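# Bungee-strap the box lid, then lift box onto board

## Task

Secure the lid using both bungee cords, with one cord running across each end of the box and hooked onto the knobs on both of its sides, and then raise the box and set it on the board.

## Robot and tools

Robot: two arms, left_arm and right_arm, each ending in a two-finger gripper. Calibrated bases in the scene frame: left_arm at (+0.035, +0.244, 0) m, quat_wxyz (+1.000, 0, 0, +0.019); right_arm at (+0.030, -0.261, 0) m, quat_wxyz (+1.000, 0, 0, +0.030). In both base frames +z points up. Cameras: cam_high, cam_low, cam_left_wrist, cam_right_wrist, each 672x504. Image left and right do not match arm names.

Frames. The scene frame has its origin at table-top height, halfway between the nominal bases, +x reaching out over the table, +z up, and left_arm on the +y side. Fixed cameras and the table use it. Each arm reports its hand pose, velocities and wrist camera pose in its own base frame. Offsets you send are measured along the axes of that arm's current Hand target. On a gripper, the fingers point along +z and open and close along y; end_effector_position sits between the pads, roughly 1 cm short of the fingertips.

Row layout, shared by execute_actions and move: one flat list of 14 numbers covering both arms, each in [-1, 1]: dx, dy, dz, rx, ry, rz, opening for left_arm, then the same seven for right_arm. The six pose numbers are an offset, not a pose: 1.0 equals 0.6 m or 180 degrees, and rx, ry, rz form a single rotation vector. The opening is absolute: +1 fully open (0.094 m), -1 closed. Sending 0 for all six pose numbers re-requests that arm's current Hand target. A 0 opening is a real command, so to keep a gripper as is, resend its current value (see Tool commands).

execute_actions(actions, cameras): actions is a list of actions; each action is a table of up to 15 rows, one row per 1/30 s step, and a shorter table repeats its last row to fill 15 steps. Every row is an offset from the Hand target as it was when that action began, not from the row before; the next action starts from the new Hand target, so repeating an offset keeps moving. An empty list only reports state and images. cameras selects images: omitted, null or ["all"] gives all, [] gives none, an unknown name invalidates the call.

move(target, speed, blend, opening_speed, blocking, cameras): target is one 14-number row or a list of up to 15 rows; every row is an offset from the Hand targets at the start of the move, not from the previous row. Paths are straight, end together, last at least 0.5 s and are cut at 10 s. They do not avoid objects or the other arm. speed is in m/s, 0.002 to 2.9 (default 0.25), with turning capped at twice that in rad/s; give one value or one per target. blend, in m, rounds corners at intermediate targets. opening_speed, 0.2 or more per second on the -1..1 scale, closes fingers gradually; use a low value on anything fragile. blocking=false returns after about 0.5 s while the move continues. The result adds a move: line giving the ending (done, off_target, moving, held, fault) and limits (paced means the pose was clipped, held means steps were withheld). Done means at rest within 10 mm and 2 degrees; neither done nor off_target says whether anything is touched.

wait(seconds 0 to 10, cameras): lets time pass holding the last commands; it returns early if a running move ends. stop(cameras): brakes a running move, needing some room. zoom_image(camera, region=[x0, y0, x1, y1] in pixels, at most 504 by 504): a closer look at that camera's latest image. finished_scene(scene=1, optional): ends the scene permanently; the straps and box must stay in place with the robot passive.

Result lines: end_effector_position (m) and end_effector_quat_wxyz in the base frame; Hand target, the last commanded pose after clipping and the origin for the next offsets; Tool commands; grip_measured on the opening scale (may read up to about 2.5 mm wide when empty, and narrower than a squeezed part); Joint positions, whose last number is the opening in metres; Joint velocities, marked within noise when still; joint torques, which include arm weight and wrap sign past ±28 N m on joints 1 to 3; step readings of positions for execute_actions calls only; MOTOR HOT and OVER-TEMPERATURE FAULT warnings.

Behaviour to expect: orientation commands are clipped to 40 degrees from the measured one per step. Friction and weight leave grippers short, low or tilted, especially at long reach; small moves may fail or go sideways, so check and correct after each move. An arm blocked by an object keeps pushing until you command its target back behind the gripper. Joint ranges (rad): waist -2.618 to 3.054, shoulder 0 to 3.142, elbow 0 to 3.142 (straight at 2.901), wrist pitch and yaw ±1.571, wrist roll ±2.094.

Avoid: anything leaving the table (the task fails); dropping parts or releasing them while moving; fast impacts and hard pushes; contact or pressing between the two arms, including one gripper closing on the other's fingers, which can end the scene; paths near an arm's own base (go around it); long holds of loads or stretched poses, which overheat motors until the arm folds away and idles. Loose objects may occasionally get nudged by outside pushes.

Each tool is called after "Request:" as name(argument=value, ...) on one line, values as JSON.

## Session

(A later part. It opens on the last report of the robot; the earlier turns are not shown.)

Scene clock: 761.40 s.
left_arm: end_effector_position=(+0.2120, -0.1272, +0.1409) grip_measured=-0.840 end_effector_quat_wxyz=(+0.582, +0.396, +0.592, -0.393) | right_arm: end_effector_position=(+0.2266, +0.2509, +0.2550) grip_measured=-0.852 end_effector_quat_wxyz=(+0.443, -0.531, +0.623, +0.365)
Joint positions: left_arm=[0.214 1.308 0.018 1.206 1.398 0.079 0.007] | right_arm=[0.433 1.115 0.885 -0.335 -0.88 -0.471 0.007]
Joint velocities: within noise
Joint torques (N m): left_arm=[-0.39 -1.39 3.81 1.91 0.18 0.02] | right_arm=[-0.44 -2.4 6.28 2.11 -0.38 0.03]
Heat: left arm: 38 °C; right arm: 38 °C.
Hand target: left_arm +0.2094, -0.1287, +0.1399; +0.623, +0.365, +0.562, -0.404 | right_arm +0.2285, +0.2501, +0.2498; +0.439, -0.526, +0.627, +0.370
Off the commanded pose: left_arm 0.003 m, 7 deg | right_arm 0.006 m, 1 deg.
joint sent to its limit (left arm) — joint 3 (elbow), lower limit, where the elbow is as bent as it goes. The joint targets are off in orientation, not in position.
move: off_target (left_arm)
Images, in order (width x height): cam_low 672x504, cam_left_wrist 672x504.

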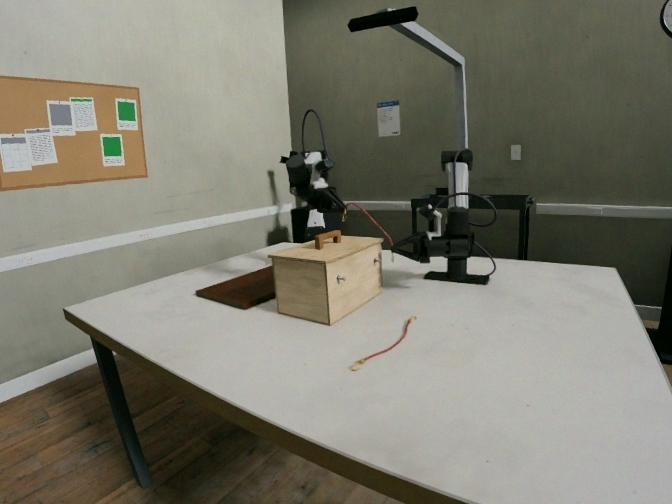

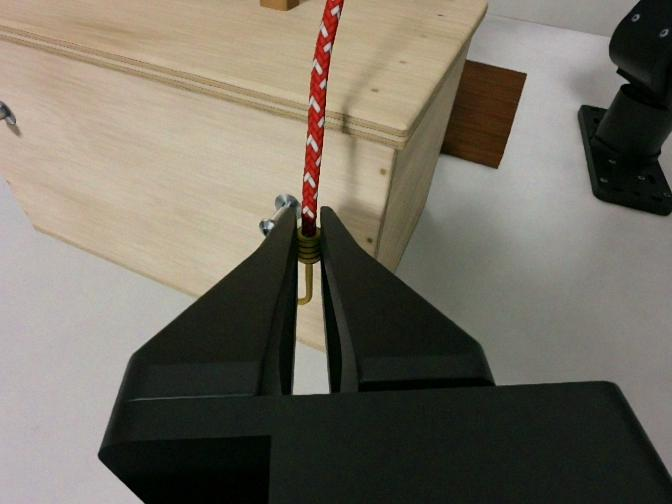

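Request:
move(target=[[-0.0600,0.0302,-0.0108,-0.0334,0.0888,-0.0011,-1.0, 0,0,0,0,0,0,-1.0],[-0.1085,0.0297,-0.0738,-0.2217,0.2708,-0.0785,-1.0, 0,0,0,0,0,0,-1.0]], speed=0.25, blend=[0.01, 0], cameras=["cam_high","cam_left_wrist"])

Scene clock: 797.50 s.
left_arm: end_effector_position=(+0.2029, -0.0786, +0.1904) grip_measured=-0.840 end_effector_quat_wxyz=(+0.367, +0.208, +0.902, -0.093) | right_arm: end_effector_position=(+0.2266, +0.2509, +0.2550) grip_measured=-0.852 end_effector_quat_wxyz=(+0.443, -0.531, +0.623, +0.365)
Joint positions: left_arm=[-0.241 0.663 0.79 -0.934 0.164 0.146 0.007] | right_arm=[0.433 1.115 0.885 -0.335 -0.88 -0.471 0.007]
Joint velocities: within noise
Joint torques (N m): left_arm=[-0.47 1.06 9.88 1.61 -0.16 -0.06] | right_arm=[-0.46 -2.41 6.3 2.1 -0.38 0.04]
Heat: left arm: 37 °C; right arm: 38 °C.
Hand target: left_arm +0.2050, -0.0751, +0.2002; +0.373, +0.200, +0.902, -0.082 | right_arm +0.2285, +0.2501, +0.2498; +0.439, -0.526, +0.627, +0.370
Off the commanded pose: left_arm 0.011 m, 2 deg | right_arm 0.006 m, 1 deg.
move: off_target (left_arm)
Images, in order (width x height): cam_high 672x504, cam_left_wrist 672x504.

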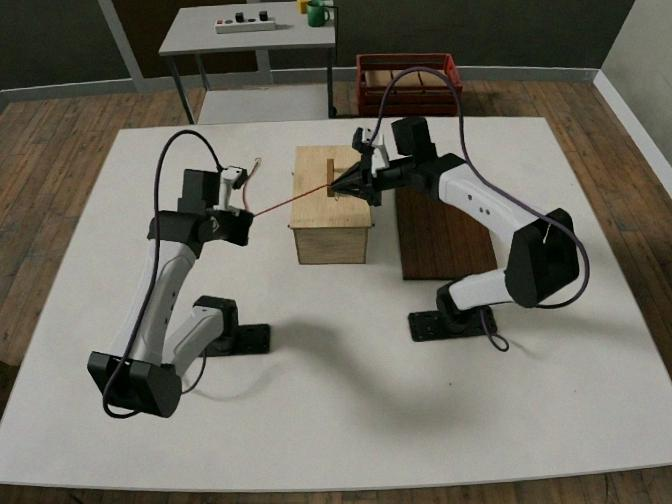

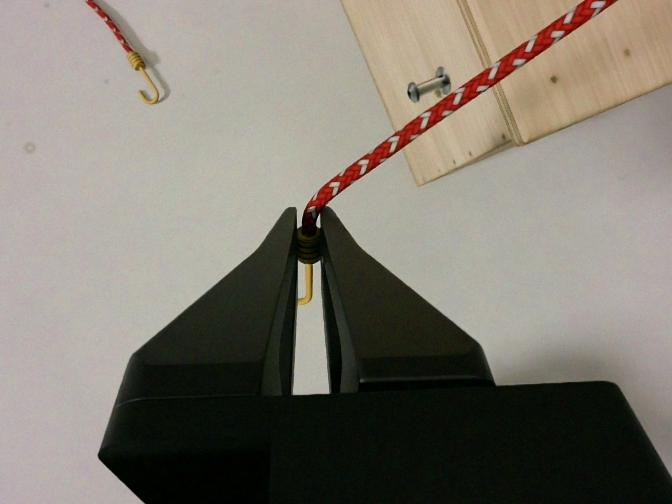

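Request:
move(target=[0.0557,-0.0708,-0.0200,0.1523,0.2173,0.3676,-1.0, 0.0357,0.1585,-0.0258,-0.0189,0.1387,-0.0120,-1.0], speed=0.3, cameras=["cam_high","cam_left_wrist"])

Scene clock: 803.07 s.
left_arm: end_effector_position=(+0.1553, -0.0993, +0.1780) grip_measured=-0.840 end_effector_quat_wxyz=(+0.016, +0.731, +0.683, -0.002) | right_arm: end_effector_position=(+0.1307, +0.2434, +0.2195) grip_measured=-0.852 end_effector_quat_wxyz=(+0.267, -0.620, +0.691, +0.257)
Joint positions: left_arm=[-0.558 1.232 1.237 -1.546 0.011 1.08 0.007] | right_arm=[0.799 1.044 1.054 -0.954 -0.458 -0.512 0.007]
Joint velocities: within noise
Joint torques (N m): left_arm=[-0.57 -2.47 8.39 0.27 0.03 0.22] | right_arm=[0.81 -3.59 10.24 1.57 -0.16 0.07]
Heat: left arm: 38 °C; right arm: 39 °C.
Hand target: left_arm +0.1579, -0.0999, +0.1850; +0.000, +0.737, +0.676, +0.000 | right_arm +0.1311, +0.2450, +0.2351; +0.285, -0.618, +0.686, +0.257
Off the commanded pose: left_arm 0.008 m, 2 deg | right_arm 0.016 m, 2 deg.
joint sent to its limit (left arm) — joint 4 (wrist pitch), lower limit. The joint targets are off in orientation, not in position.
move: off_target (right_arm)
Images, in order (width x height): cam_high 672x504, cam_left_wrist 672x504.

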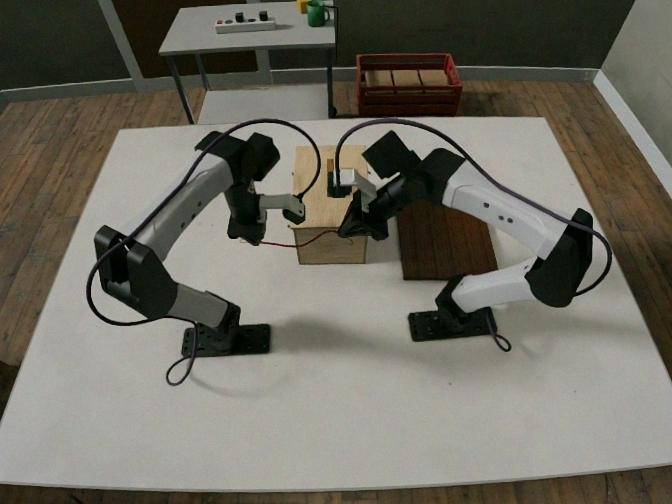

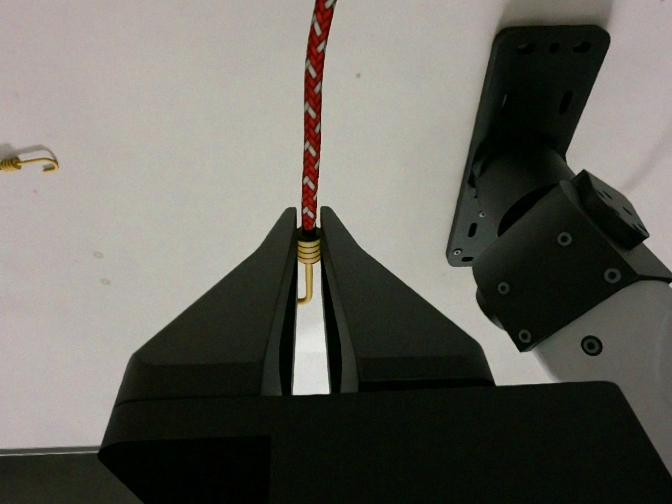

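Request:
move(target=[[-0.001,-0.0063,0.255,0,0,0,-1.0, 0.1895,0.0010,0.1992,0,0,0,-1.0],[-0.001,-0.0063,0.2967,0,0,0,-1.0, 0.1895,0.0010,0.1992,0,0,0,-1.0]], speed=[0.15, 0.04], cameras=["cam_left_wrist"])

Scene clock: 808.03 s.
left_arm: end_effector_position=(+0.1543, -0.1004, +0.0108) grip_measured=-0.840 end_effector_quat_wxyz=(+0.000, +0.735, +0.678, -0.004) | right_arm: end_effector_position=(+0.1324, +0.2494, +0.0753) grip_measured=-0.852 end_effector_quat_wxyz=(+0.289, -0.620, +0.683, +0.257)
Joint positions: left_arm=[-0.569 1.338 0.63 -0.864 0.008 1.081 0.007] | right_arm=[0.818 1.069 0.456 -0.276 -0.444 -0.495 0.007]
Joint velocities: within noise
Joint torques (N m): left_arm=[-0.58 -2.73 4.83 0.49 0.1 0.05] | right_arm=[0.84 -1.35 5.94 1.92 -0.19 0.06]
Heat: left arm: 38 °C; right arm: 39 °C.
Hand target: left_arm +0.1541, -0.0999, +0.0069; -0.001, +0.737, +0.676, +0.000 | right_arm +0.1307, +0.2496, +0.0702; +0.285, -0.618, +0.686, +0.257
Off the commanded pose: left_arm 0.004 m, 1 deg | right_arm 0.005 m, 1 deg.
move: done
Images, in order (width x height): cam_left_wrist 672x504.

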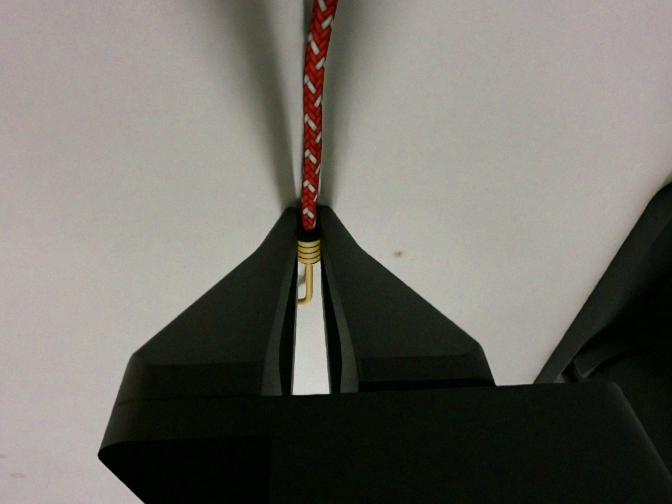

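Request:
move(target=[0,0,0,0,0,0,-0.6, 0,0,0,0,0,0,-1.0], opening_speed=0.5, speed=0.05, cameras=[])

Request:
move(target=[[0,0,-0.035,0,0,0,-0.6, 0,0,0,0,0,0,-1.0],[-0.0018,-0.0015,-0.0552,-0.045,0.0479,-0.0031,-0.6, 0,0,0,0,0,0,-1.0]], speed=0.08, cameras=["cam_left_wrist"])

Scene clock: 813.73 s.
left_arm: end_effector_position=(+0.1554, -0.1011, +0.0108) grip_measured=-0.603 end_effector_quat_wxyz=(+0.003, +0.735, +0.678, -0.003) | right_arm: end_effector_position=(+0.1325, +0.2494, +0.0753) grip_measured=-0.852 end_effector_quat_wxyz=(+0.289, -0.619, +0.683, +0.257)
Joint positions: left_arm=[-0.569 1.338 0.63 -0.859 0.008 1.081 0.019] | right_arm=[0.818 1.069 0.456 -0.275 -0.443 -0.495 0.007]
Joint velocities: within noise
Joint torques (N m): left_arm=[-0.58 -2.77 4.85 0.46 0.11 0.04] | right_arm=[0.85 -1.36 5.96 1.91 -0.2 0.05]
Heat: left arm: 38 °C; right arm: 39 °C.
Hand target: left_arm +0.1541, -0.0999, +0.0069; -0.001, +0.737, +0.676, +0.000 | right_arm +0.1308, +0.2495, +0.0702; +0.285, -0.618, +0.686, +0.257
Off the commanded pose: left_arm 0.004 m, 1 deg | right_arm 0.005 m, 1 deg.
move: done
No camera images: "cameras" was empty.

Scene clock: 815.93 s.
left_arm: end_effector_position=(+0.1444, -0.0938, +0.0289) grip_measured=-0.603 end_effector_quat_wxyz=(-0.020, +0.732, +0.674, +0.096) | right_arm: end_effector_position=(+0.1325, +0.2494, +0.0753) grip_measured=-0.852 end_effector_quat_wxyz=(+0.289, -0.619, +0.683, +0.257)
Joint positions: left_arm=[-0.77 1.272 0.648 -0.977 -0.195 0.88 0.019] | right_arm=[0.818 1.069 0.456 -0.275 -0.443 -0.495 0.007]
Joint velocities: within noise
Joint torques (N m): left_arm=[-0.57 -4.01 8.84 0.16 -0.07 -0.05] | right_arm=[0.85 -1.36 5.93 1.91 -0.21 0.05]
Heat: left arm: 38 °C; right arm: 39 °C.
Hand target: left_arm +0.1531, -0.1010, +0.0401; +0.001, +0.730, +0.676, +0.103 | right_arm +0.1308, +0.2495, +0.0702; +0.285, -0.618, +0.686, +0.257
Off the commanded pose: left_arm 0.016 m, 3 deg | right_arm 0.005 m, 1 deg.
move: off_target (left_arm)
Images, in order (width x height): cam_left_wrist 672x504.

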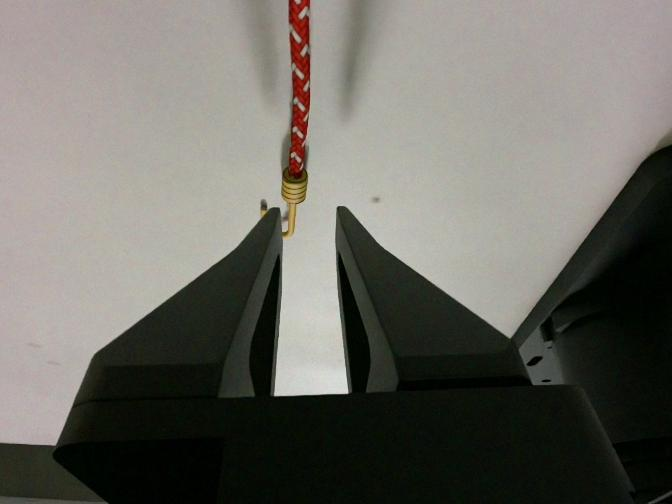

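Request:
zoom_image(camera="cam_left_wrist", region=[240, 130, 350, 250])

Scaled by 4.200.

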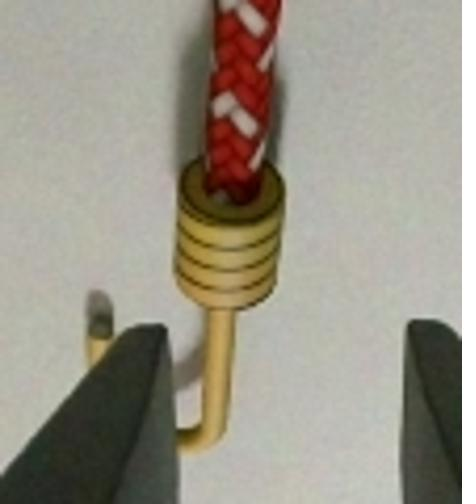

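Request:
move(target=[[0.0072,-0.0050,-0.0252,-0.0037,-0.0036,0.0244,-0.6, 0,0,0,0,0,0,-1.0],[-0.0005,-0.0123,0.0255,-0.0037,-0.0036,0.0244,-0.6, 0,0,0,0,0,0,-1.0]], speed=0.08, cameras=["cam_left_wrist"])

Scene clock: 824.27 s.
left_arm: end_effector_position=(+0.1488, -0.0991, +0.0274) grip_measured=-0.603 end_effector_quat_wxyz=(+0.007, +0.749, +0.655, +0.099) | right_arm: end_effector_position=(+0.1326, +0.2502, +0.0759) grip_measured=-0.852 end_effector_quat_wxyz=(+0.291, -0.620, +0.682, +0.257)
Joint positions: left_arm=[-0.777 1.239 0.62 -0.922 -0.198 0.93 0.019] | right_arm=[0.82 1.069 0.456 -0.271 -0.443 -0.495 0.007]
Joint velocities: within noise
Joint torques (N m): left_arm=[-0.68 -2.22 5.07 0.47 -0.02 0.18] | right_arm=[0.72 -1.37 5.94 1.88 -0.2 0.05]
Heat: left arm: 39 °C; right arm: 39 °C.
Hand target: left_arm +0.1481, -0.0986, +0.0240; +0.005, +0.756, +0.646, +0.103 | right_arm +0.1308, +0.2495, +0.0702; +0.285, -0.618, +0.686, +0.257
Off the commanded pose: left_arm 0.004 m, 1 deg | right_arm 0.006 m, 1 deg.
move: done
Images, in order (width x height): cam_left_wrist 672x504.

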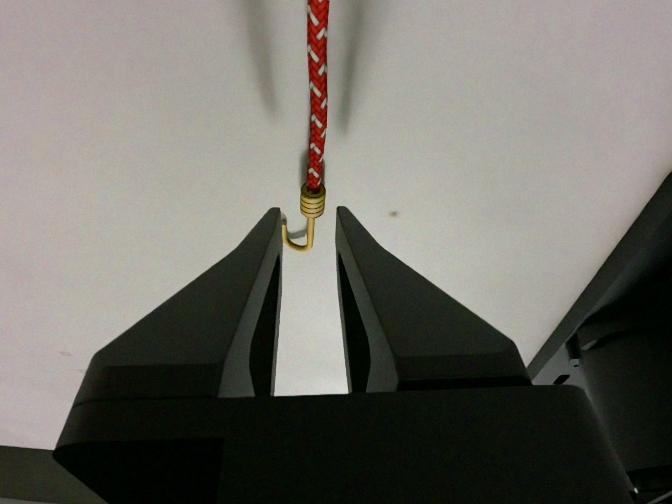

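Request:
move(target=[-0.0064,-0.0045,0.0257,0,0,0,-0.63, 0,0,0,0,0,0,-1.0], speed=0.05, cameras=["cam_left_wrist"])

Scene clock: 828.50 s.
left_arm: end_effector_position=(+0.1564, -0.1088, +0.0166) grip_measured=-0.627 end_effector_quat_wxyz=(+0.031, +0.750, +0.653, +0.101) | right_arm: end_effector_position=(+0.1326, +0.2502, +0.0759) grip_measured=-0.852 end_effector_quat_wxyz=(+0.291, -0.620, +0.682, +0.257)
Joint positions: left_arm=[-0.786 1.264 0.587 -0.817 -0.198 0.931 0.018] | right_arm=[0.82 1.069 0.456 -0.271 -0.443 -0.495 0.007]
Joint velocities: within noise
Joint torques (N m): left_arm=[-0.61 -1.51 4.14 0.34 -0.03 0.09] | right_arm=[0.73 -1.37 5.94 1.88 -0.2 0.05]
Heat: left arm: 39 °C; right arm: 39 °C.
Hand target: left_arm +0.1474, -0.0999, +0.0079; +0.005, +0.756, +0.647, +0.103 | right_arm +0.1308, +0.2495, +0.0702; +0.285, -0.618, +0.686, +0.257
Off the commanded pose: left_arm 0.015 m, 3 deg | right_arm 0.006 m, 1 deg.
move: off_target (left_arm)
Images, in order (width x height): cam_left_wrist 672x504.

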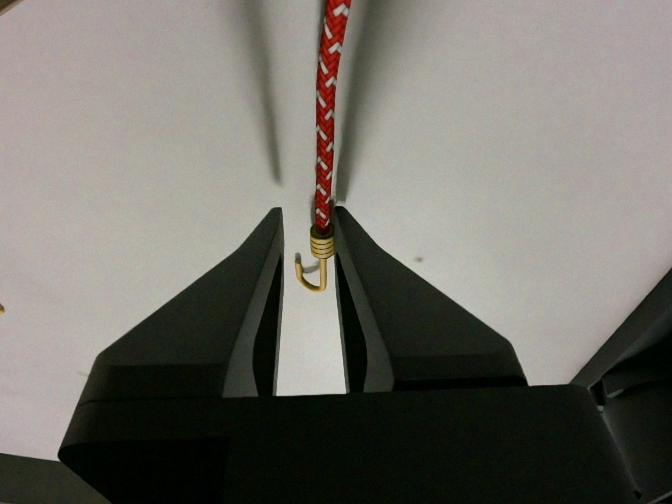

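Request:
move(target=[[-0.006,0.002,-0.070,0,0,0,-0.6, 0,0,0,0,0,0,-1.0],[0,0,-0.0300,0,0,0,-0.6, 0,0,0,0,0,0,-1.0]], speed=0.08, cameras=["cam_left_wrist"])

Request:
zoom_image(camera="cam_left_wrist", region=[240, 130, 380, 270])

Scene clock: 833.20 s.
left_arm: end_effector_position=(+0.1436, -0.1047, +0.0291) grip_measured=-0.603 end_effector_quat_wxyz=(+0.007, +0.753, +0.651, +0.099) | right_arm: end_effector_position=(+0.1328, +0.2503, +0.0761) grip_measured=-0.852 end_effector_quat_wxyz=(+0.292, -0.620, +0.682, +0.257)
Joint positions: left_arm=[-0.822 1.239 0.627 -0.937 -0.198 0.896 0.019] | right_arm=[0.82 1.069 0.456 -0.27 -0.443 -0.495 0.007]
Joint velocities: within noise
Joint torques (N m): left_arm=[0.46 -2.25 5.05 0.51 -0.03 0.23] | right_arm=[0.73 -1.36 5.94 1.86 -0.21 0.05]
Heat: left arm: 39 °C; right arm: 39 °C.
Hand target: left_arm +0.1446, -0.1022, +0.0256; +0.005, +0.756, +0.646, +0.103 | right_arm +0.1308, +0.2496, +0.0702; +0.285, -0.618, +0.686, +0.257
Off the commanded pose: left_arm 0.004 m, 1 deg | right_arm 0.006 m, 1 deg.
move: done
Images, in order (width x height): cam_left_wrist 672x504.

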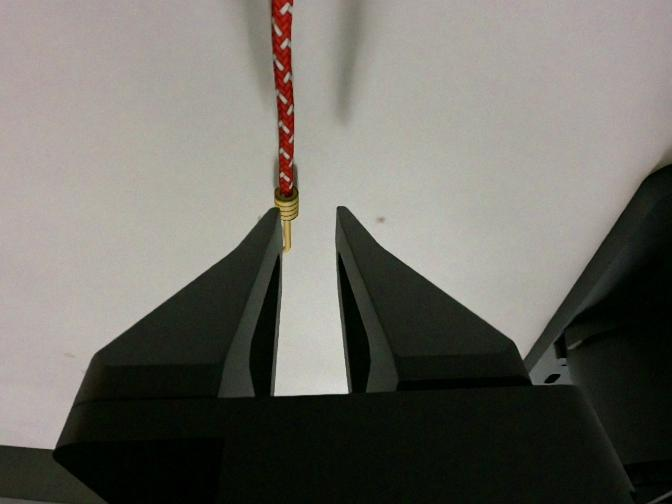

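Scaled by 3.600.

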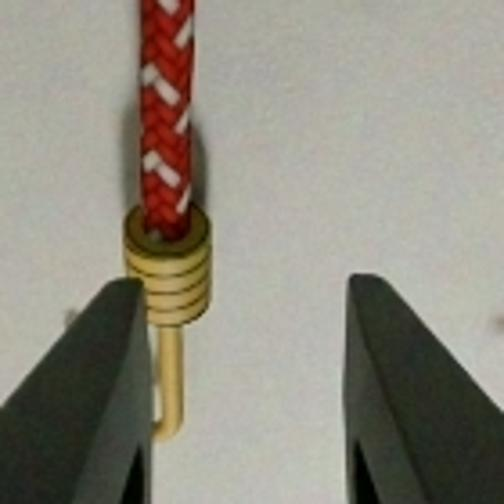

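Request:
move(target=[[0.0110,0.0202,-0.0455,0,0,0,-0.6, 0,0,0,0,0,0,-1.0],[-0.0007,0.0092,0.0312,0,0,0,-0.62, 0,0,0,0,0,0,-1.0]], speed=[0.1, 0.05], cameras=["cam_left_wrist"])

Scene clock: 839.43 s.
left_arm: end_effector_position=(+0.1605, -0.1117, +0.0168) grip_measured=-0.617 end_effector_quat_wxyz=(+0.031, +0.752, +0.650, +0.102) | right_arm: end_effector_position=(+0.1328, +0.2503, +0.0761) grip_measured=-0.852 end_effector_quat_wxyz=(+0.292, -0.620, +0.682, +0.257)
Joint positions: left_arm=[-0.783 1.285 0.601 -0.808 -0.199 0.941 0.018] | right_arm=[0.82 1.069 0.456 -0.27 -0.443 -0.495 0.007]
Joint velocities: within noise
Joint torques (N m): left_arm=[0.46 -1.63 4.12 0.32 -0.01 0.16] | right_arm=[0.72 -1.36 5.96 1.86 -0.2 0.05]
Heat: left arm: 38 °C; right arm: 39 °C.
Hand target: left_arm +0.1530, -0.1011, +0.0080; +0.005, +0.756, +0.646, +0.103 | right_arm +0.1308, +0.2496, +0.0702; +0.285, -0.618, +0.686, +0.257
Off the commanded pose: left_arm 0.016 m, 3 deg | right_arm 0.006 m, 1 deg.
move: off_target (left_arm); target 2's new opening was sent with left_arm's hand 0.016 m and 3 deg from that target
Images, in order (width x height): cam_left_wrist 672x504.

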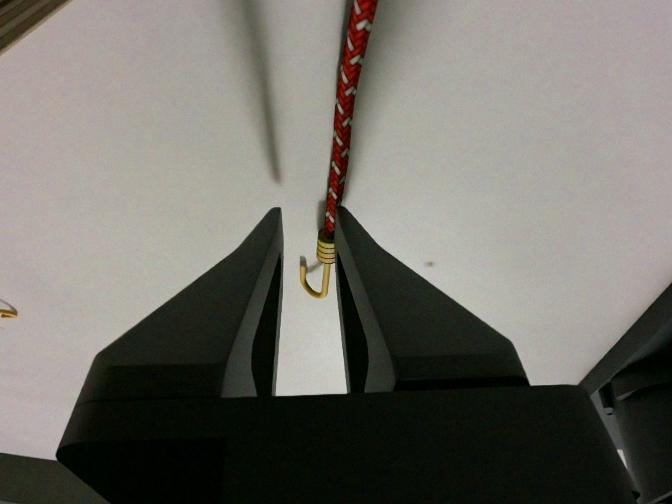

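Request:
wait(seconds=0.1, cameras=["cam_high","cam_low","cam_right_wrist"])

Request:
zoom_image(camera="cam_high", region=[220, 180, 400, 310])

Scene clock: 843.80 s.
left_arm: end_effector_position=(+0.1604, -0.1117, +0.0167) grip_measured=-0.617 end_effector_quat_wxyz=(+0.031, +0.753, +0.650, +0.102) | right_arm: end_effector_position=(+0.1328, +0.2503, +0.0761) grip_measured=-0.852 end_effector_quat_wxyz=(+0.292, -0.620, +0.682, +0.257)
Joint positions: left_arm=[-0.783 1.285 0.601 -0.807 -0.199 0.942 0.018] | right_arm=[0.82 1.069 0.456 -0.27 -0.443 -0.495 0.007]
Joint velocities: within noise
Joint torques (N m): left_arm=[0.47 -1.62 4.14 0.32 -0.01 0.15] | right_arm=[0.73 -1.37 5.96 1.86 -0.21 0.05]
Heat: left arm: 38 °C; right arm: 39 °C.
Hand target: left_arm +0.1529, -0.1011, +0.0079; +0.005, +0.756, +0.646, +0.103 | right_arm +0.1308, +0.2496, +0.0702; +0.285, -0.618, +0.686, +0.257
Tool commands: left_gripper/opening=-0.62 right_gripper/opening=-1.0
Off the commanded pose: left_arm 0.016 m, 3 deg | right_arm 0.006 m, 1 deg.
wait: 0.10 s; at rest from the start
Images, in order (width x height): cam_high 672x504, cam_low 672x504, cam_right_wrist 672x504.

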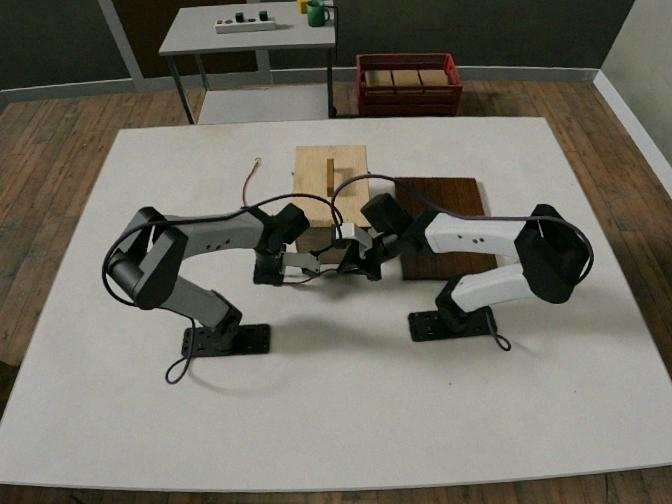

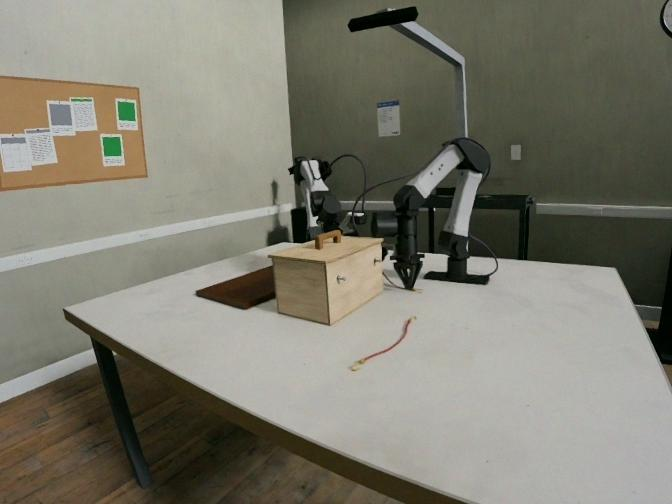

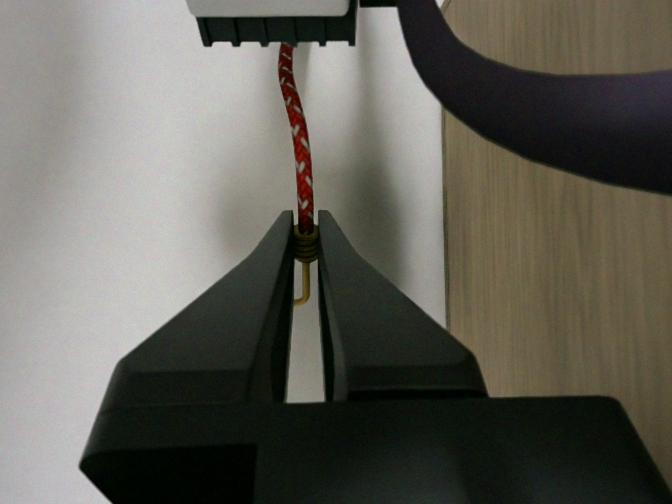

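Scaled by 2.800.

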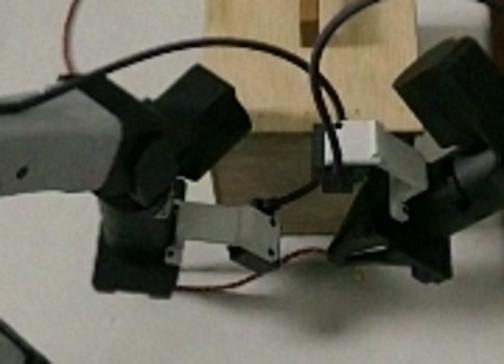

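Request:
zoom_image(camera="cam_high", region=[270, 190, 340, 270])

Scaled by 6.300.

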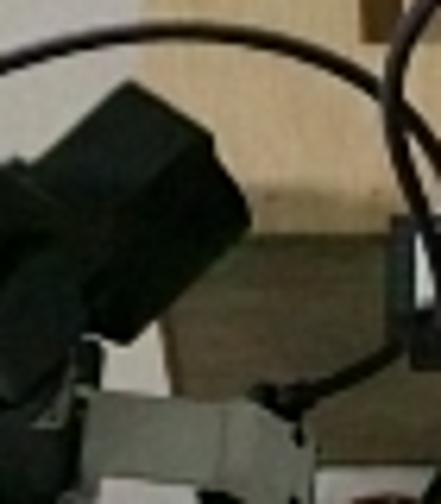

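Request:
move(target=[[0,0,-0.05,0,0,0,-0.55, 0,0,0,0,0,0,-1.0],[0.0142,0.0155,-0.0842,0.0446,-0.0482,0.0056,-0.55, 0,0,0,0,0,0,-1.0],[0.0075,0.0090,-0.0350,0.0446,-0.0482,0.0056,-0.55, 0,0,0,0,0,0,-1.0]], speed=0.1, cameras=["cam_high","cam_left_wrist"])

Request:
zoom_image(camera="cam_high", region=[220, 180, 400, 310])

Scene clock: 861.37 s.
left_arm: end_effector_position=(+0.1568, -0.0998, +0.0335) grip_measured=-0.553 end_effector_quat_wxyz=(-0.001, +0.764, +0.645, +0.008) | right_arm: end_effector_position=(+0.1328, +0.2503, +0.0761) grip_measured=-0.852 end_effector_quat_wxyz=(+0.291, -0.620, +0.682, +0.258)
Joint positions: left_arm=[-0.581 1.297 0.699 -0.97 -0.015 1.159 0.021] | right_arm=[0.82 1.069 0.456 -0.27 -0.443 -0.494 0.007]
Joint velocities: within noise
Joint torques (N m): left_arm=[0.57 -2.67 5.14 0.41 0.32 0.18] | right_arm=[0.73 -1.37 5.94 1.87 -0.21 0.04]
Heat: left arm: 37 °C; right arm: 39 °C.
Hand target: left_arm +0.1554, -0.1003, +0.0299; +0.000, +0.766, +0.643, +0.000 | right_arm +0.1308, +0.2496, +0.0702; +0.285, -0.618, +0.686, +0.257
Off the commanded pose: left_arm 0.004 m, 1 deg | right_arm 0.006 m, 1 deg.
move: done
Images, in order (width x height): cam_high 672x504, cam_left_wrist 672x504.

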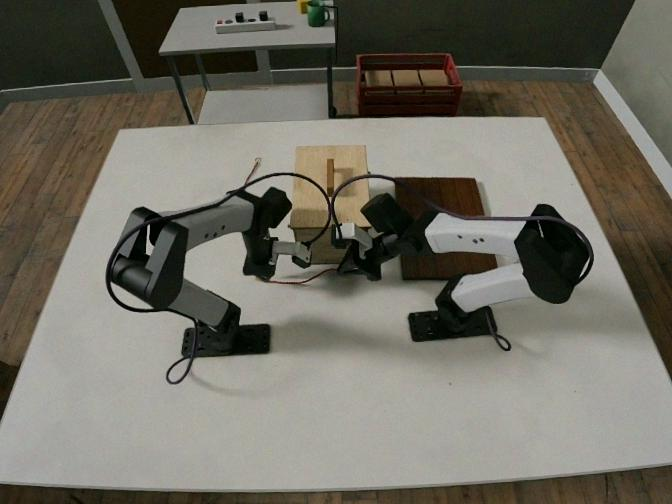

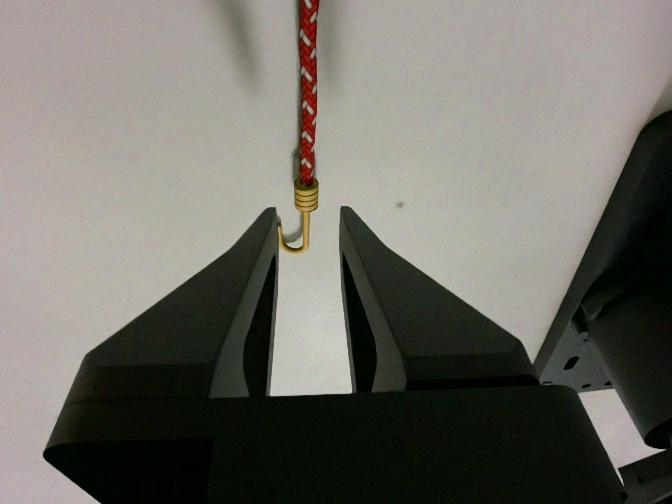

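Scaled by 2.800.

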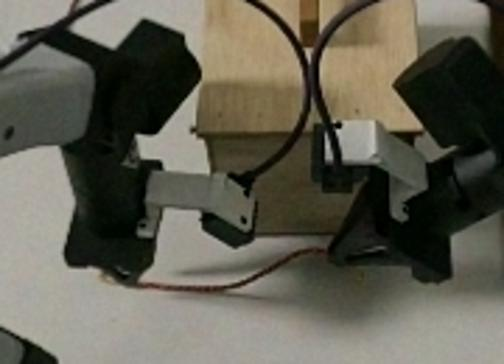

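Request:
move(target=[0,0,0.0382,0,0,0,-0.55, 0,0,0,0,0,0,-1.0], speed=0.06, cameras=["cam_left_wrist"])

Scene clock: 863.93 s.
left_arm: end_effector_position=(+0.1575, -0.1003, +0.0110) grip_measured=-0.553 end_effector_quat_wxyz=(+0.000, +0.764, +0.645, +0.008) | right_arm: end_effector_position=(+0.1328, +0.2503, +0.0761) grip_measured=-0.852 end_effector_quat_wxyz=(+0.291, -0.620, +0.682, +0.258)
Joint positions: left_arm=[-0.581 1.343 0.634 -0.857 -0.015 1.159 0.021] | right_arm=[0.82 1.069 0.456 -0.27 -0.443 -0.494 0.007]
Joint velocities: within noise
Joint torques (N m): left_arm=[0.53 -2.77 4.83 0.44 0.33 0.18] | right_arm=[0.72 -1.37 5.96 1.86 -0.21 0.04]
Heat: left arm: 37 °C; right arm: 39 °C.
Hand target: left_arm +0.1555, -0.1003, +0.0071; +0.000, +0.766, +0.643, +0.000 | right_arm +0.1308, +0.2496, +0.0702; +0.285, -0.618, +0.686, +0.257
Off the commanded pose: left_arm 0.004 m, 1 deg | right_arm 0.006 m, 1 deg.
move: done
Images, in order (width x height): cam_left_wrist 672x504.

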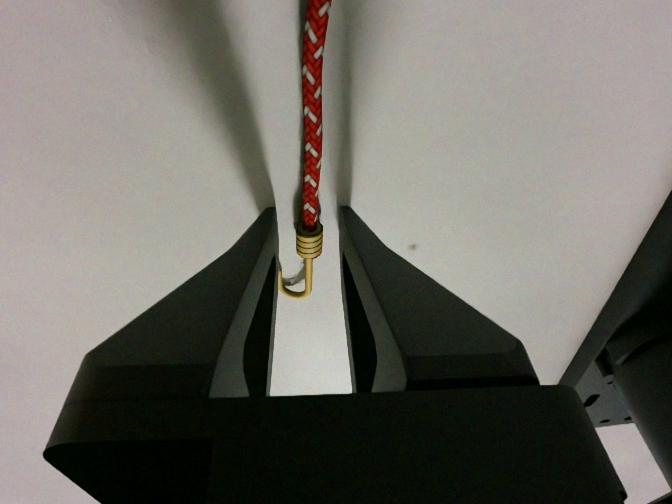

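Request:
move(target=[0,0,0,0,0,0,-1.0, 0,0,0,0,0,0,-1.0], opening_speed=0.5, speed=0.05, cameras=[])

Request:
move(target=[[0,0,-0.0417,0,0,0,-1.0, 0,0,0,0,0,0,-1.0],[0.0772,-0.0423,-0.0417,0,0,0,-1.0, -0.0544,0.0332,0.0544,0,0,0,-1.0],[0.0772,-0.0423,0,0,0,0,-1.0, -0.0544,0.0332,0.0544,0,0,0,-1.0]], speed=[0.08, 0.1, 0.05], cameras=["cam_high","cam_left_wrist","cam_right_wrist"])

Scene clock: 867.40 s.
left_arm: end_effector_position=(+0.1576, -0.1005, +0.0110) grip_measured=-0.835 end_effector_quat_wxyz=(+0.001, +0.764, +0.645, +0.008) | right_arm: end_effector_position=(+0.1328, +0.2503, +0.0761) grip_measured=-0.852 end_effector_quat_wxyz=(+0.291, -0.620, +0.682, +0.258)
Joint positions: left_arm=[-0.581 1.343 0.634 -0.856 -0.015 1.159 0.008] | right_arm=[0.82 1.069 0.456 -0.27 -0.443 -0.494 0.007]
Joint velocities: within noise
Joint torques (N m): left_arm=[0.54 -2.77 4.82 0.42 0.33 0.17] | right_arm=[0.72 -1.36 5.96 1.86 -0.2 0.05]
Heat: left arm: 37 °C; right arm: 39 °C.
Hand target: left_arm +0.1555, -0.1003, +0.0071; +0.000, +0.766, +0.643, +0.000 | right_arm +0.1308, +0.2496, +0.0702; +0.285, -0.618, +0.686, +0.257
Off the commanded pose: left_arm 0.004 m, 1 deg | right_arm 0.006 m, 1 deg.
move: done
No camera images: "cameras" was empty.

Scene clock: 869.27 s.
left_arm: end_effector_position=(+0.1375, -0.0488, +0.0112) grip_measured=-0.836 end_effector_quat_wxyz=(-0.006, +0.764, +0.645, +0.004) | right_arm: end_effector_position=(+0.1104, +0.2859, +0.0590) grip_measured=-0.852 end_effector_quat_wxyz=(+0.269, -0.622, +0.691, +0.252)
Joint positions: left_arm=[-0.356 1.163 0.521 -0.934 -0.013 1.382 0.008] | right_arm=[1.033 1.208 0.474 -0.134 -0.305 -0.321 0.007]
Joint velocities: within noise
Joint torques (N m): left_arm=[0.58 -1.35 4.85 0.53 0.32 0.21] | right_arm=[0.81 -2.19 9.68 1.98 -0.15 0.08]
Heat: left arm: 37 °C; right arm: 39 °C.
Hand target: left_arm +0.1385, -0.0502, +0.0071; +0.000, +0.766, +0.643, +0.000 | right_arm +0.1158, +0.2975, +0.0704; +0.285, -0.618, +0.686, +0.257
Off the commanded pose: left_arm 0.005 m, 1 deg | right_arm 0.017 m, 2 deg.
move: off_target (right_arm)
Images, in order (width x height): cam_high 672x504, cam_left_wrist 672x504, cam_right_wrist 672x504.

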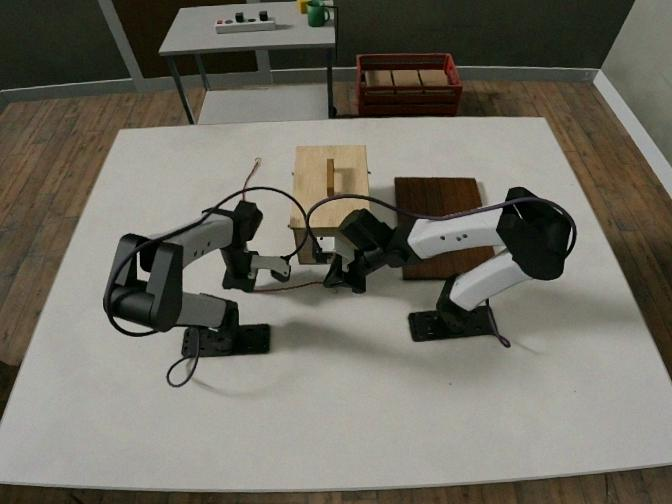

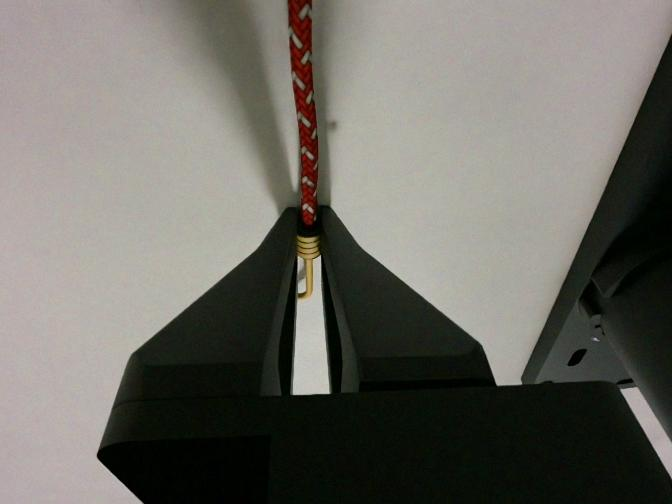

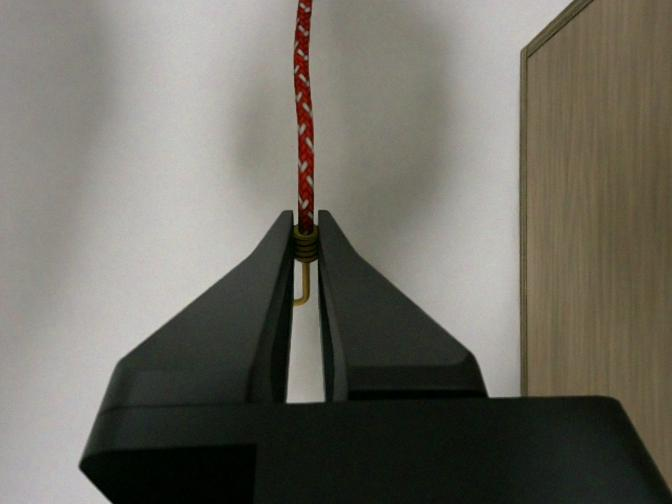

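Request:
move(target=[0,0,0,0,0,0,-0.6, 0,0,0,0,0,0,-1.0], opening_speed=0.5, speed=0.05, cameras=[])

Request:
move(target=[[0,0,-0.035,0,0,0,-0.6, 0,0,0,0,0,0,-1.0],[-0.0028,-0.0054,-0.0798,-0.0295,0.0549,0.0170,-0.6, 0,0,0,0,0,0,-1.0],[-0.0028,-0.0054,-0.0298,-0.0295,0.0549,0.0170,-0.6, 0,0,0,0,0,0,-1.0]], speed=0.08, cameras=["cam_left_wrist"])

Request:
zoom_image(camera="cam_left_wrist", region=[240, 130, 380, 270])

Scene clock: 875.97 s.
left_arm: end_effector_position=(+0.1409, -0.0501, +0.0112) grip_measured=-0.603 end_effector_quat_wxyz=(+0.000, +0.764, +0.645, +0.008) | right_arm: end_effector_position=(+0.1105, +0.2859, +0.0591) grip_measured=-0.852 end_effector_quat_wxyz=(+0.269, -0.622, +0.691, +0.252)
Joint positions: left_arm=[-0.356 1.163 0.521 -0.92 -0.013 1.383 0.019] | right_arm=[1.033 1.208 0.474 -0.134 -0.304 -0.32 0.007]
Joint velocities: within noise
Joint torques (N m): left_arm=[0.54 -1.33 4.86 0.42 0.32 0.19] | right_arm=[0.81 -2.21 9.68 1.99 -0.13 0.05]
Heat: left arm: 37 °C; right arm: 40 °C.
Hand target: left_arm +0.1385, -0.0503, +0.0071; +0.000, +0.766, +0.643, +0.000 | right_arm +0.1158, +0.2976, +0.0704; +0.285, -0.618, +0.686, +0.257
Off the commanded pose: left_arm 0.005 m, 1 deg | right_arm 0.017 m, 2 deg.
move: off_target (right_arm)
No camera images: "cameras" was empty.

Scene clock: 878.63 s.
left_arm: end_effector_position=(+0.1349, -0.0510, +0.0284) grip_measured=-0.603 end_effector_quat_wxyz=(-0.019, +0.777, +0.623, +0.093) | right_arm: end_effector_position=(+0.1107, +0.2862, +0.0593) grip_measured=-0.852 end_effector_quat_wxyz=(+0.270, -0.622, +0.691, +0.252)
Joint positions: left_arm=[-0.588 1.078 0.536 -1.01 -0.19 1.204 0.019] | right_arm=[1.033 1.208 0.474 -0.132 -0.304 -0.32 0.007]
Joint velocities: within noise
Joint torques (N m): left_arm=[-0.76 -1.01 5.12 0.52 0.01 0.03] | right_arm=[0.81 -2.18 9.69 1.97 -0.14 0.05]
Heat: left arm: 37 °C; right arm: 41 °C.
Hand target: left_arm +0.1349, -0.0514, +0.0249; -0.020, +0.779, +0.619, +0.096 | right_arm +0.1158, +0.2975, +0.0704; +0.285, -0.618, +0.686, +0.257
Off the commanded pose: left_arm 0.003 m, 1 deg | right_arm 0.017 m, 2 deg.
move: off_target (right_arm)
Images, in order (width x height): cam_left_wrist 672x504.

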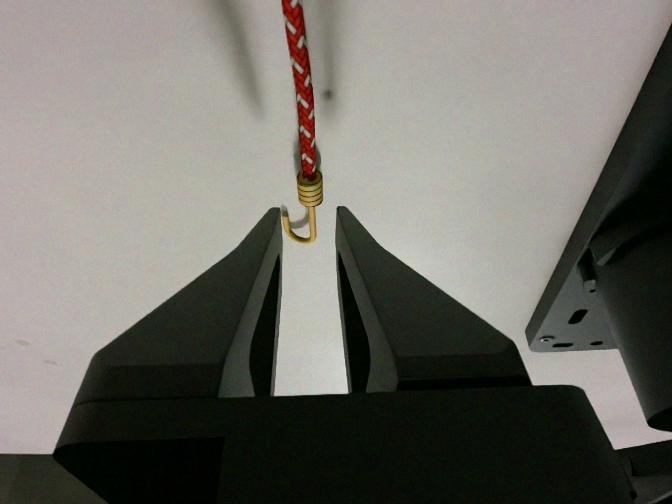

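Scaled by 3.600.

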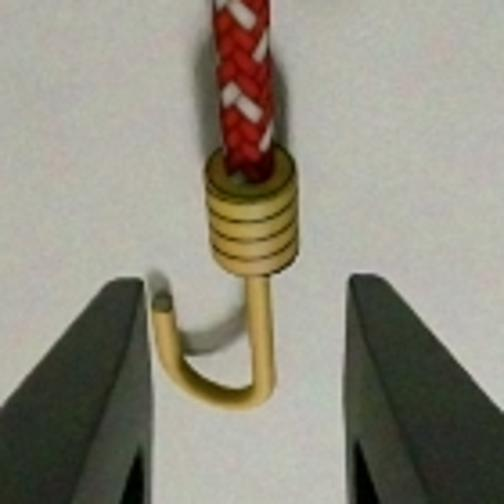

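Request:
move(target=[[-0.0023,0.0042,-0.0427,0,0,-0.0156,-0.6, 0,0,0,0,0,0,-1.0],[-0.0143,-0.0020,0.0260,0,0,-0.0156,-0.6, 0,0,0,0,0,0,-1.0]], speed=[0.08, 0.06], cameras=["cam_left_wrist"])

Request:
zoom_image(camera="cam_left_wrist", region=[240, 170, 380, 310])

Scene clock: 885.77 s.
left_arm: end_effector_position=(+0.1323, -0.0551, +0.0119) grip_measured=-0.603 end_effector_quat_wxyz=(-0.022, +0.762, +0.640, +0.094) | right_arm: end_effector_position=(+0.1105, +0.2865, +0.0595) grip_measured=-0.852 end_effector_quat_wxyz=(+0.270, -0.622, +0.690, +0.252)
Joint positions: left_arm=[-0.628 1.125 0.49 -0.933 -0.194 1.117 0.019] | right_arm=[1.034 1.208 0.474 -0.131 -0.304 -0.32 0.007]
Joint velocities: within noise
Joint torques (N m): left_arm=[-0.59 -1.09 4.9 0.61 0.03 0.02] | right_arm=[0.76 -2.15 9.68 1.96 -0.14 0.05]
Heat: left arm: 37 °C; right arm: 42 °C.
Hand target: left_arm +0.1339, -0.0570, +0.0081; -0.018, +0.763, +0.638, +0.097 | right_arm +0.1157, +0.2976, +0.0704; +0.285, -0.618, +0.686, +0.257
Off the commanded pose: left_arm 0.005 m, 1 deg | right_arm 0.016 m, 2 deg.
move: off_target (right_arm)
Images, in order (width x height): cam_left_wrist 672x504.

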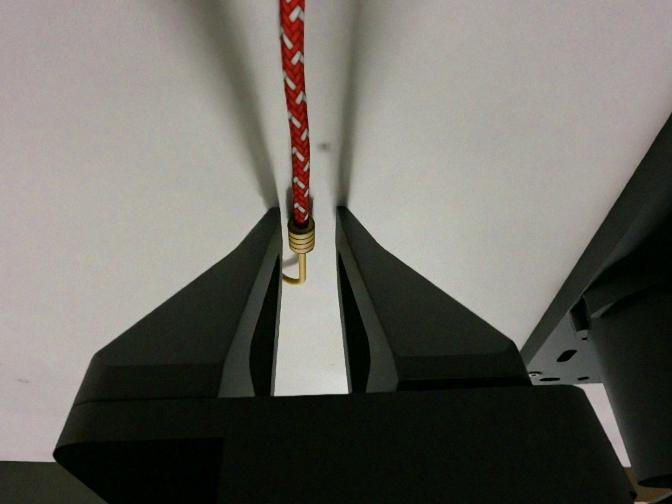

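Scaled by 3.600.

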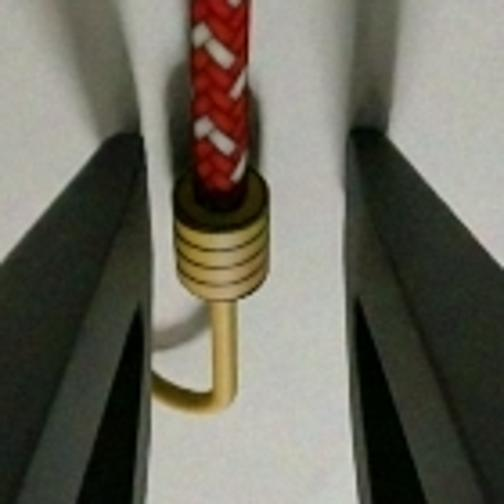

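Request:
move(target=[0,0,0.0055,0,0,0,-0.6, 0,0,0,0,0,0,-1.0], speed=0.05, cameras=["cam_left_wrist"])

Scene clock: 889.23 s.
left_arm: end_effector_position=(+0.1337, -0.0559, +0.0117) grip_measured=-0.603 end_effector_quat_wxyz=(-0.020, +0.762, +0.640, +0.095) | right_arm: end_effector_position=(+0.1105, +0.2865, +0.0595) grip_measured=-0.852 end_effector_quat_wxyz=(+0.270, -0.622, +0.690, +0.252)
Joint positions: left_arm=[-0.628 1.127 0.49 -0.926 -0.195 1.117 0.019] | right_arm=[1.034 1.208 0.474 -0.131 -0.304 -0.32 0.007]
Joint velocities: within noise
Joint torques (N m): left_arm=[-0.18 -0.73 4.08 0.74 0.04 0.07] | right_arm=[0.76 -2.15 9.68 1.97 -0.13 0.05]
Heat: left arm: 37 °C; right arm: 42 °C.
Hand target: left_arm +0.1343, -0.0565, +0.0048; -0.018, +0.763, +0.638, +0.096 | right_arm +0.1157, +0.2976, +0.0704; +0.285, -0.618, +0.686, +0.257
Off the commanded pose: left_arm 0.007 m, 0 deg | right_arm 0.016 m, 2 deg.
move: off_target (right_arm)
Images, in order (width x height): cam_left_wrist 672x504.

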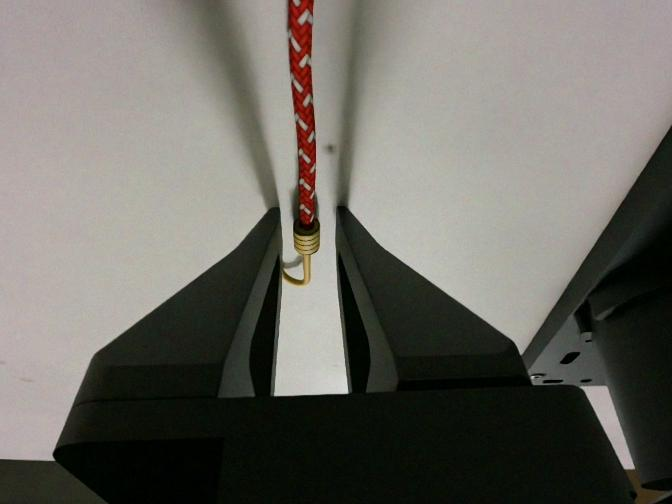

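Request:
move(target=[0,0,0,0,0,0,-1.0, 0,0,0,0,0,0,-1.0], opening_speed=0.4, speed=0.05, cameras=["cam_left_wrist"])

Request:
zoom_image(camera="cam_left_wrist", region=[240, 170, 380, 310])

Scene clock: 891.73 s.
left_arm: end_effector_position=(+0.1346, -0.0566, +0.0114) grip_measured=-0.837 end_effector_quat_wxyz=(-0.017, +0.762, +0.640, +0.096) | right_arm: end_effector_position=(+0.1105, +0.2865, +0.0595) grip_measured=-0.852 end_effector_quat_wxyz=(+0.270, -0.622, +0.690, +0.252)
Joint positions: left_arm=[-0.628 1.127 0.488 -0.919 -0.195 1.117 0.008] | right_arm=[1.034 1.208 0.474 -0.131 -0.304 -0.32 0.007]
Joint velocities: within noise
Joint torques (N m): left_arm=[-0.23 -0.75 4.22 0.68 0.06 0.07] | right_arm=[0.76 -2.15 9.69 1.96 -0.14 0.05]
Heat: left arm: 37 °C; right arm: 43 °C.
Hand target: left_arm +0.1342, -0.0565, +0.0047; -0.018, +0.764, +0.638, +0.096 | right_arm +0.1157, +0.2976, +0.0704; +0.285, -0.618, +0.686, +0.257
Off the commanded pose: left_arm 0.007 m, 0 deg | right_arm 0.016 m, 2 deg.
move: off_target (right_arm)
Images, in order (width x height): cam_left_wrist 672x504.

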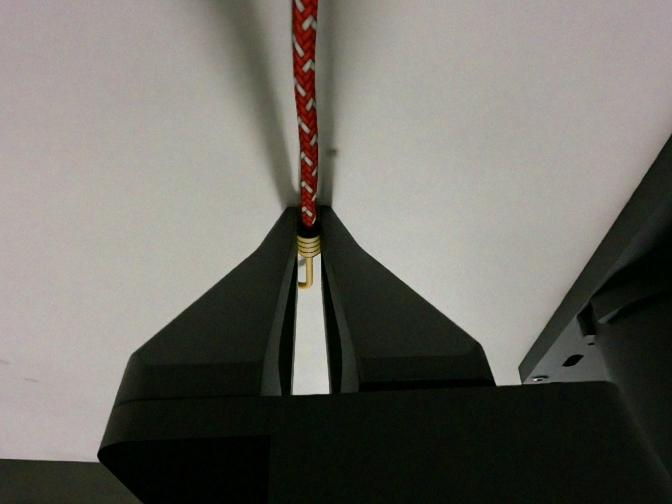

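Scaled by 3.600.

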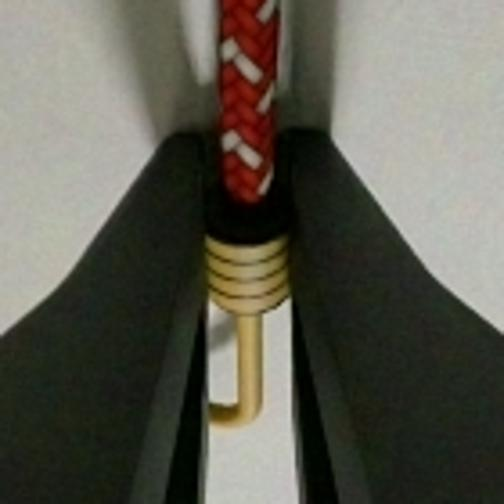

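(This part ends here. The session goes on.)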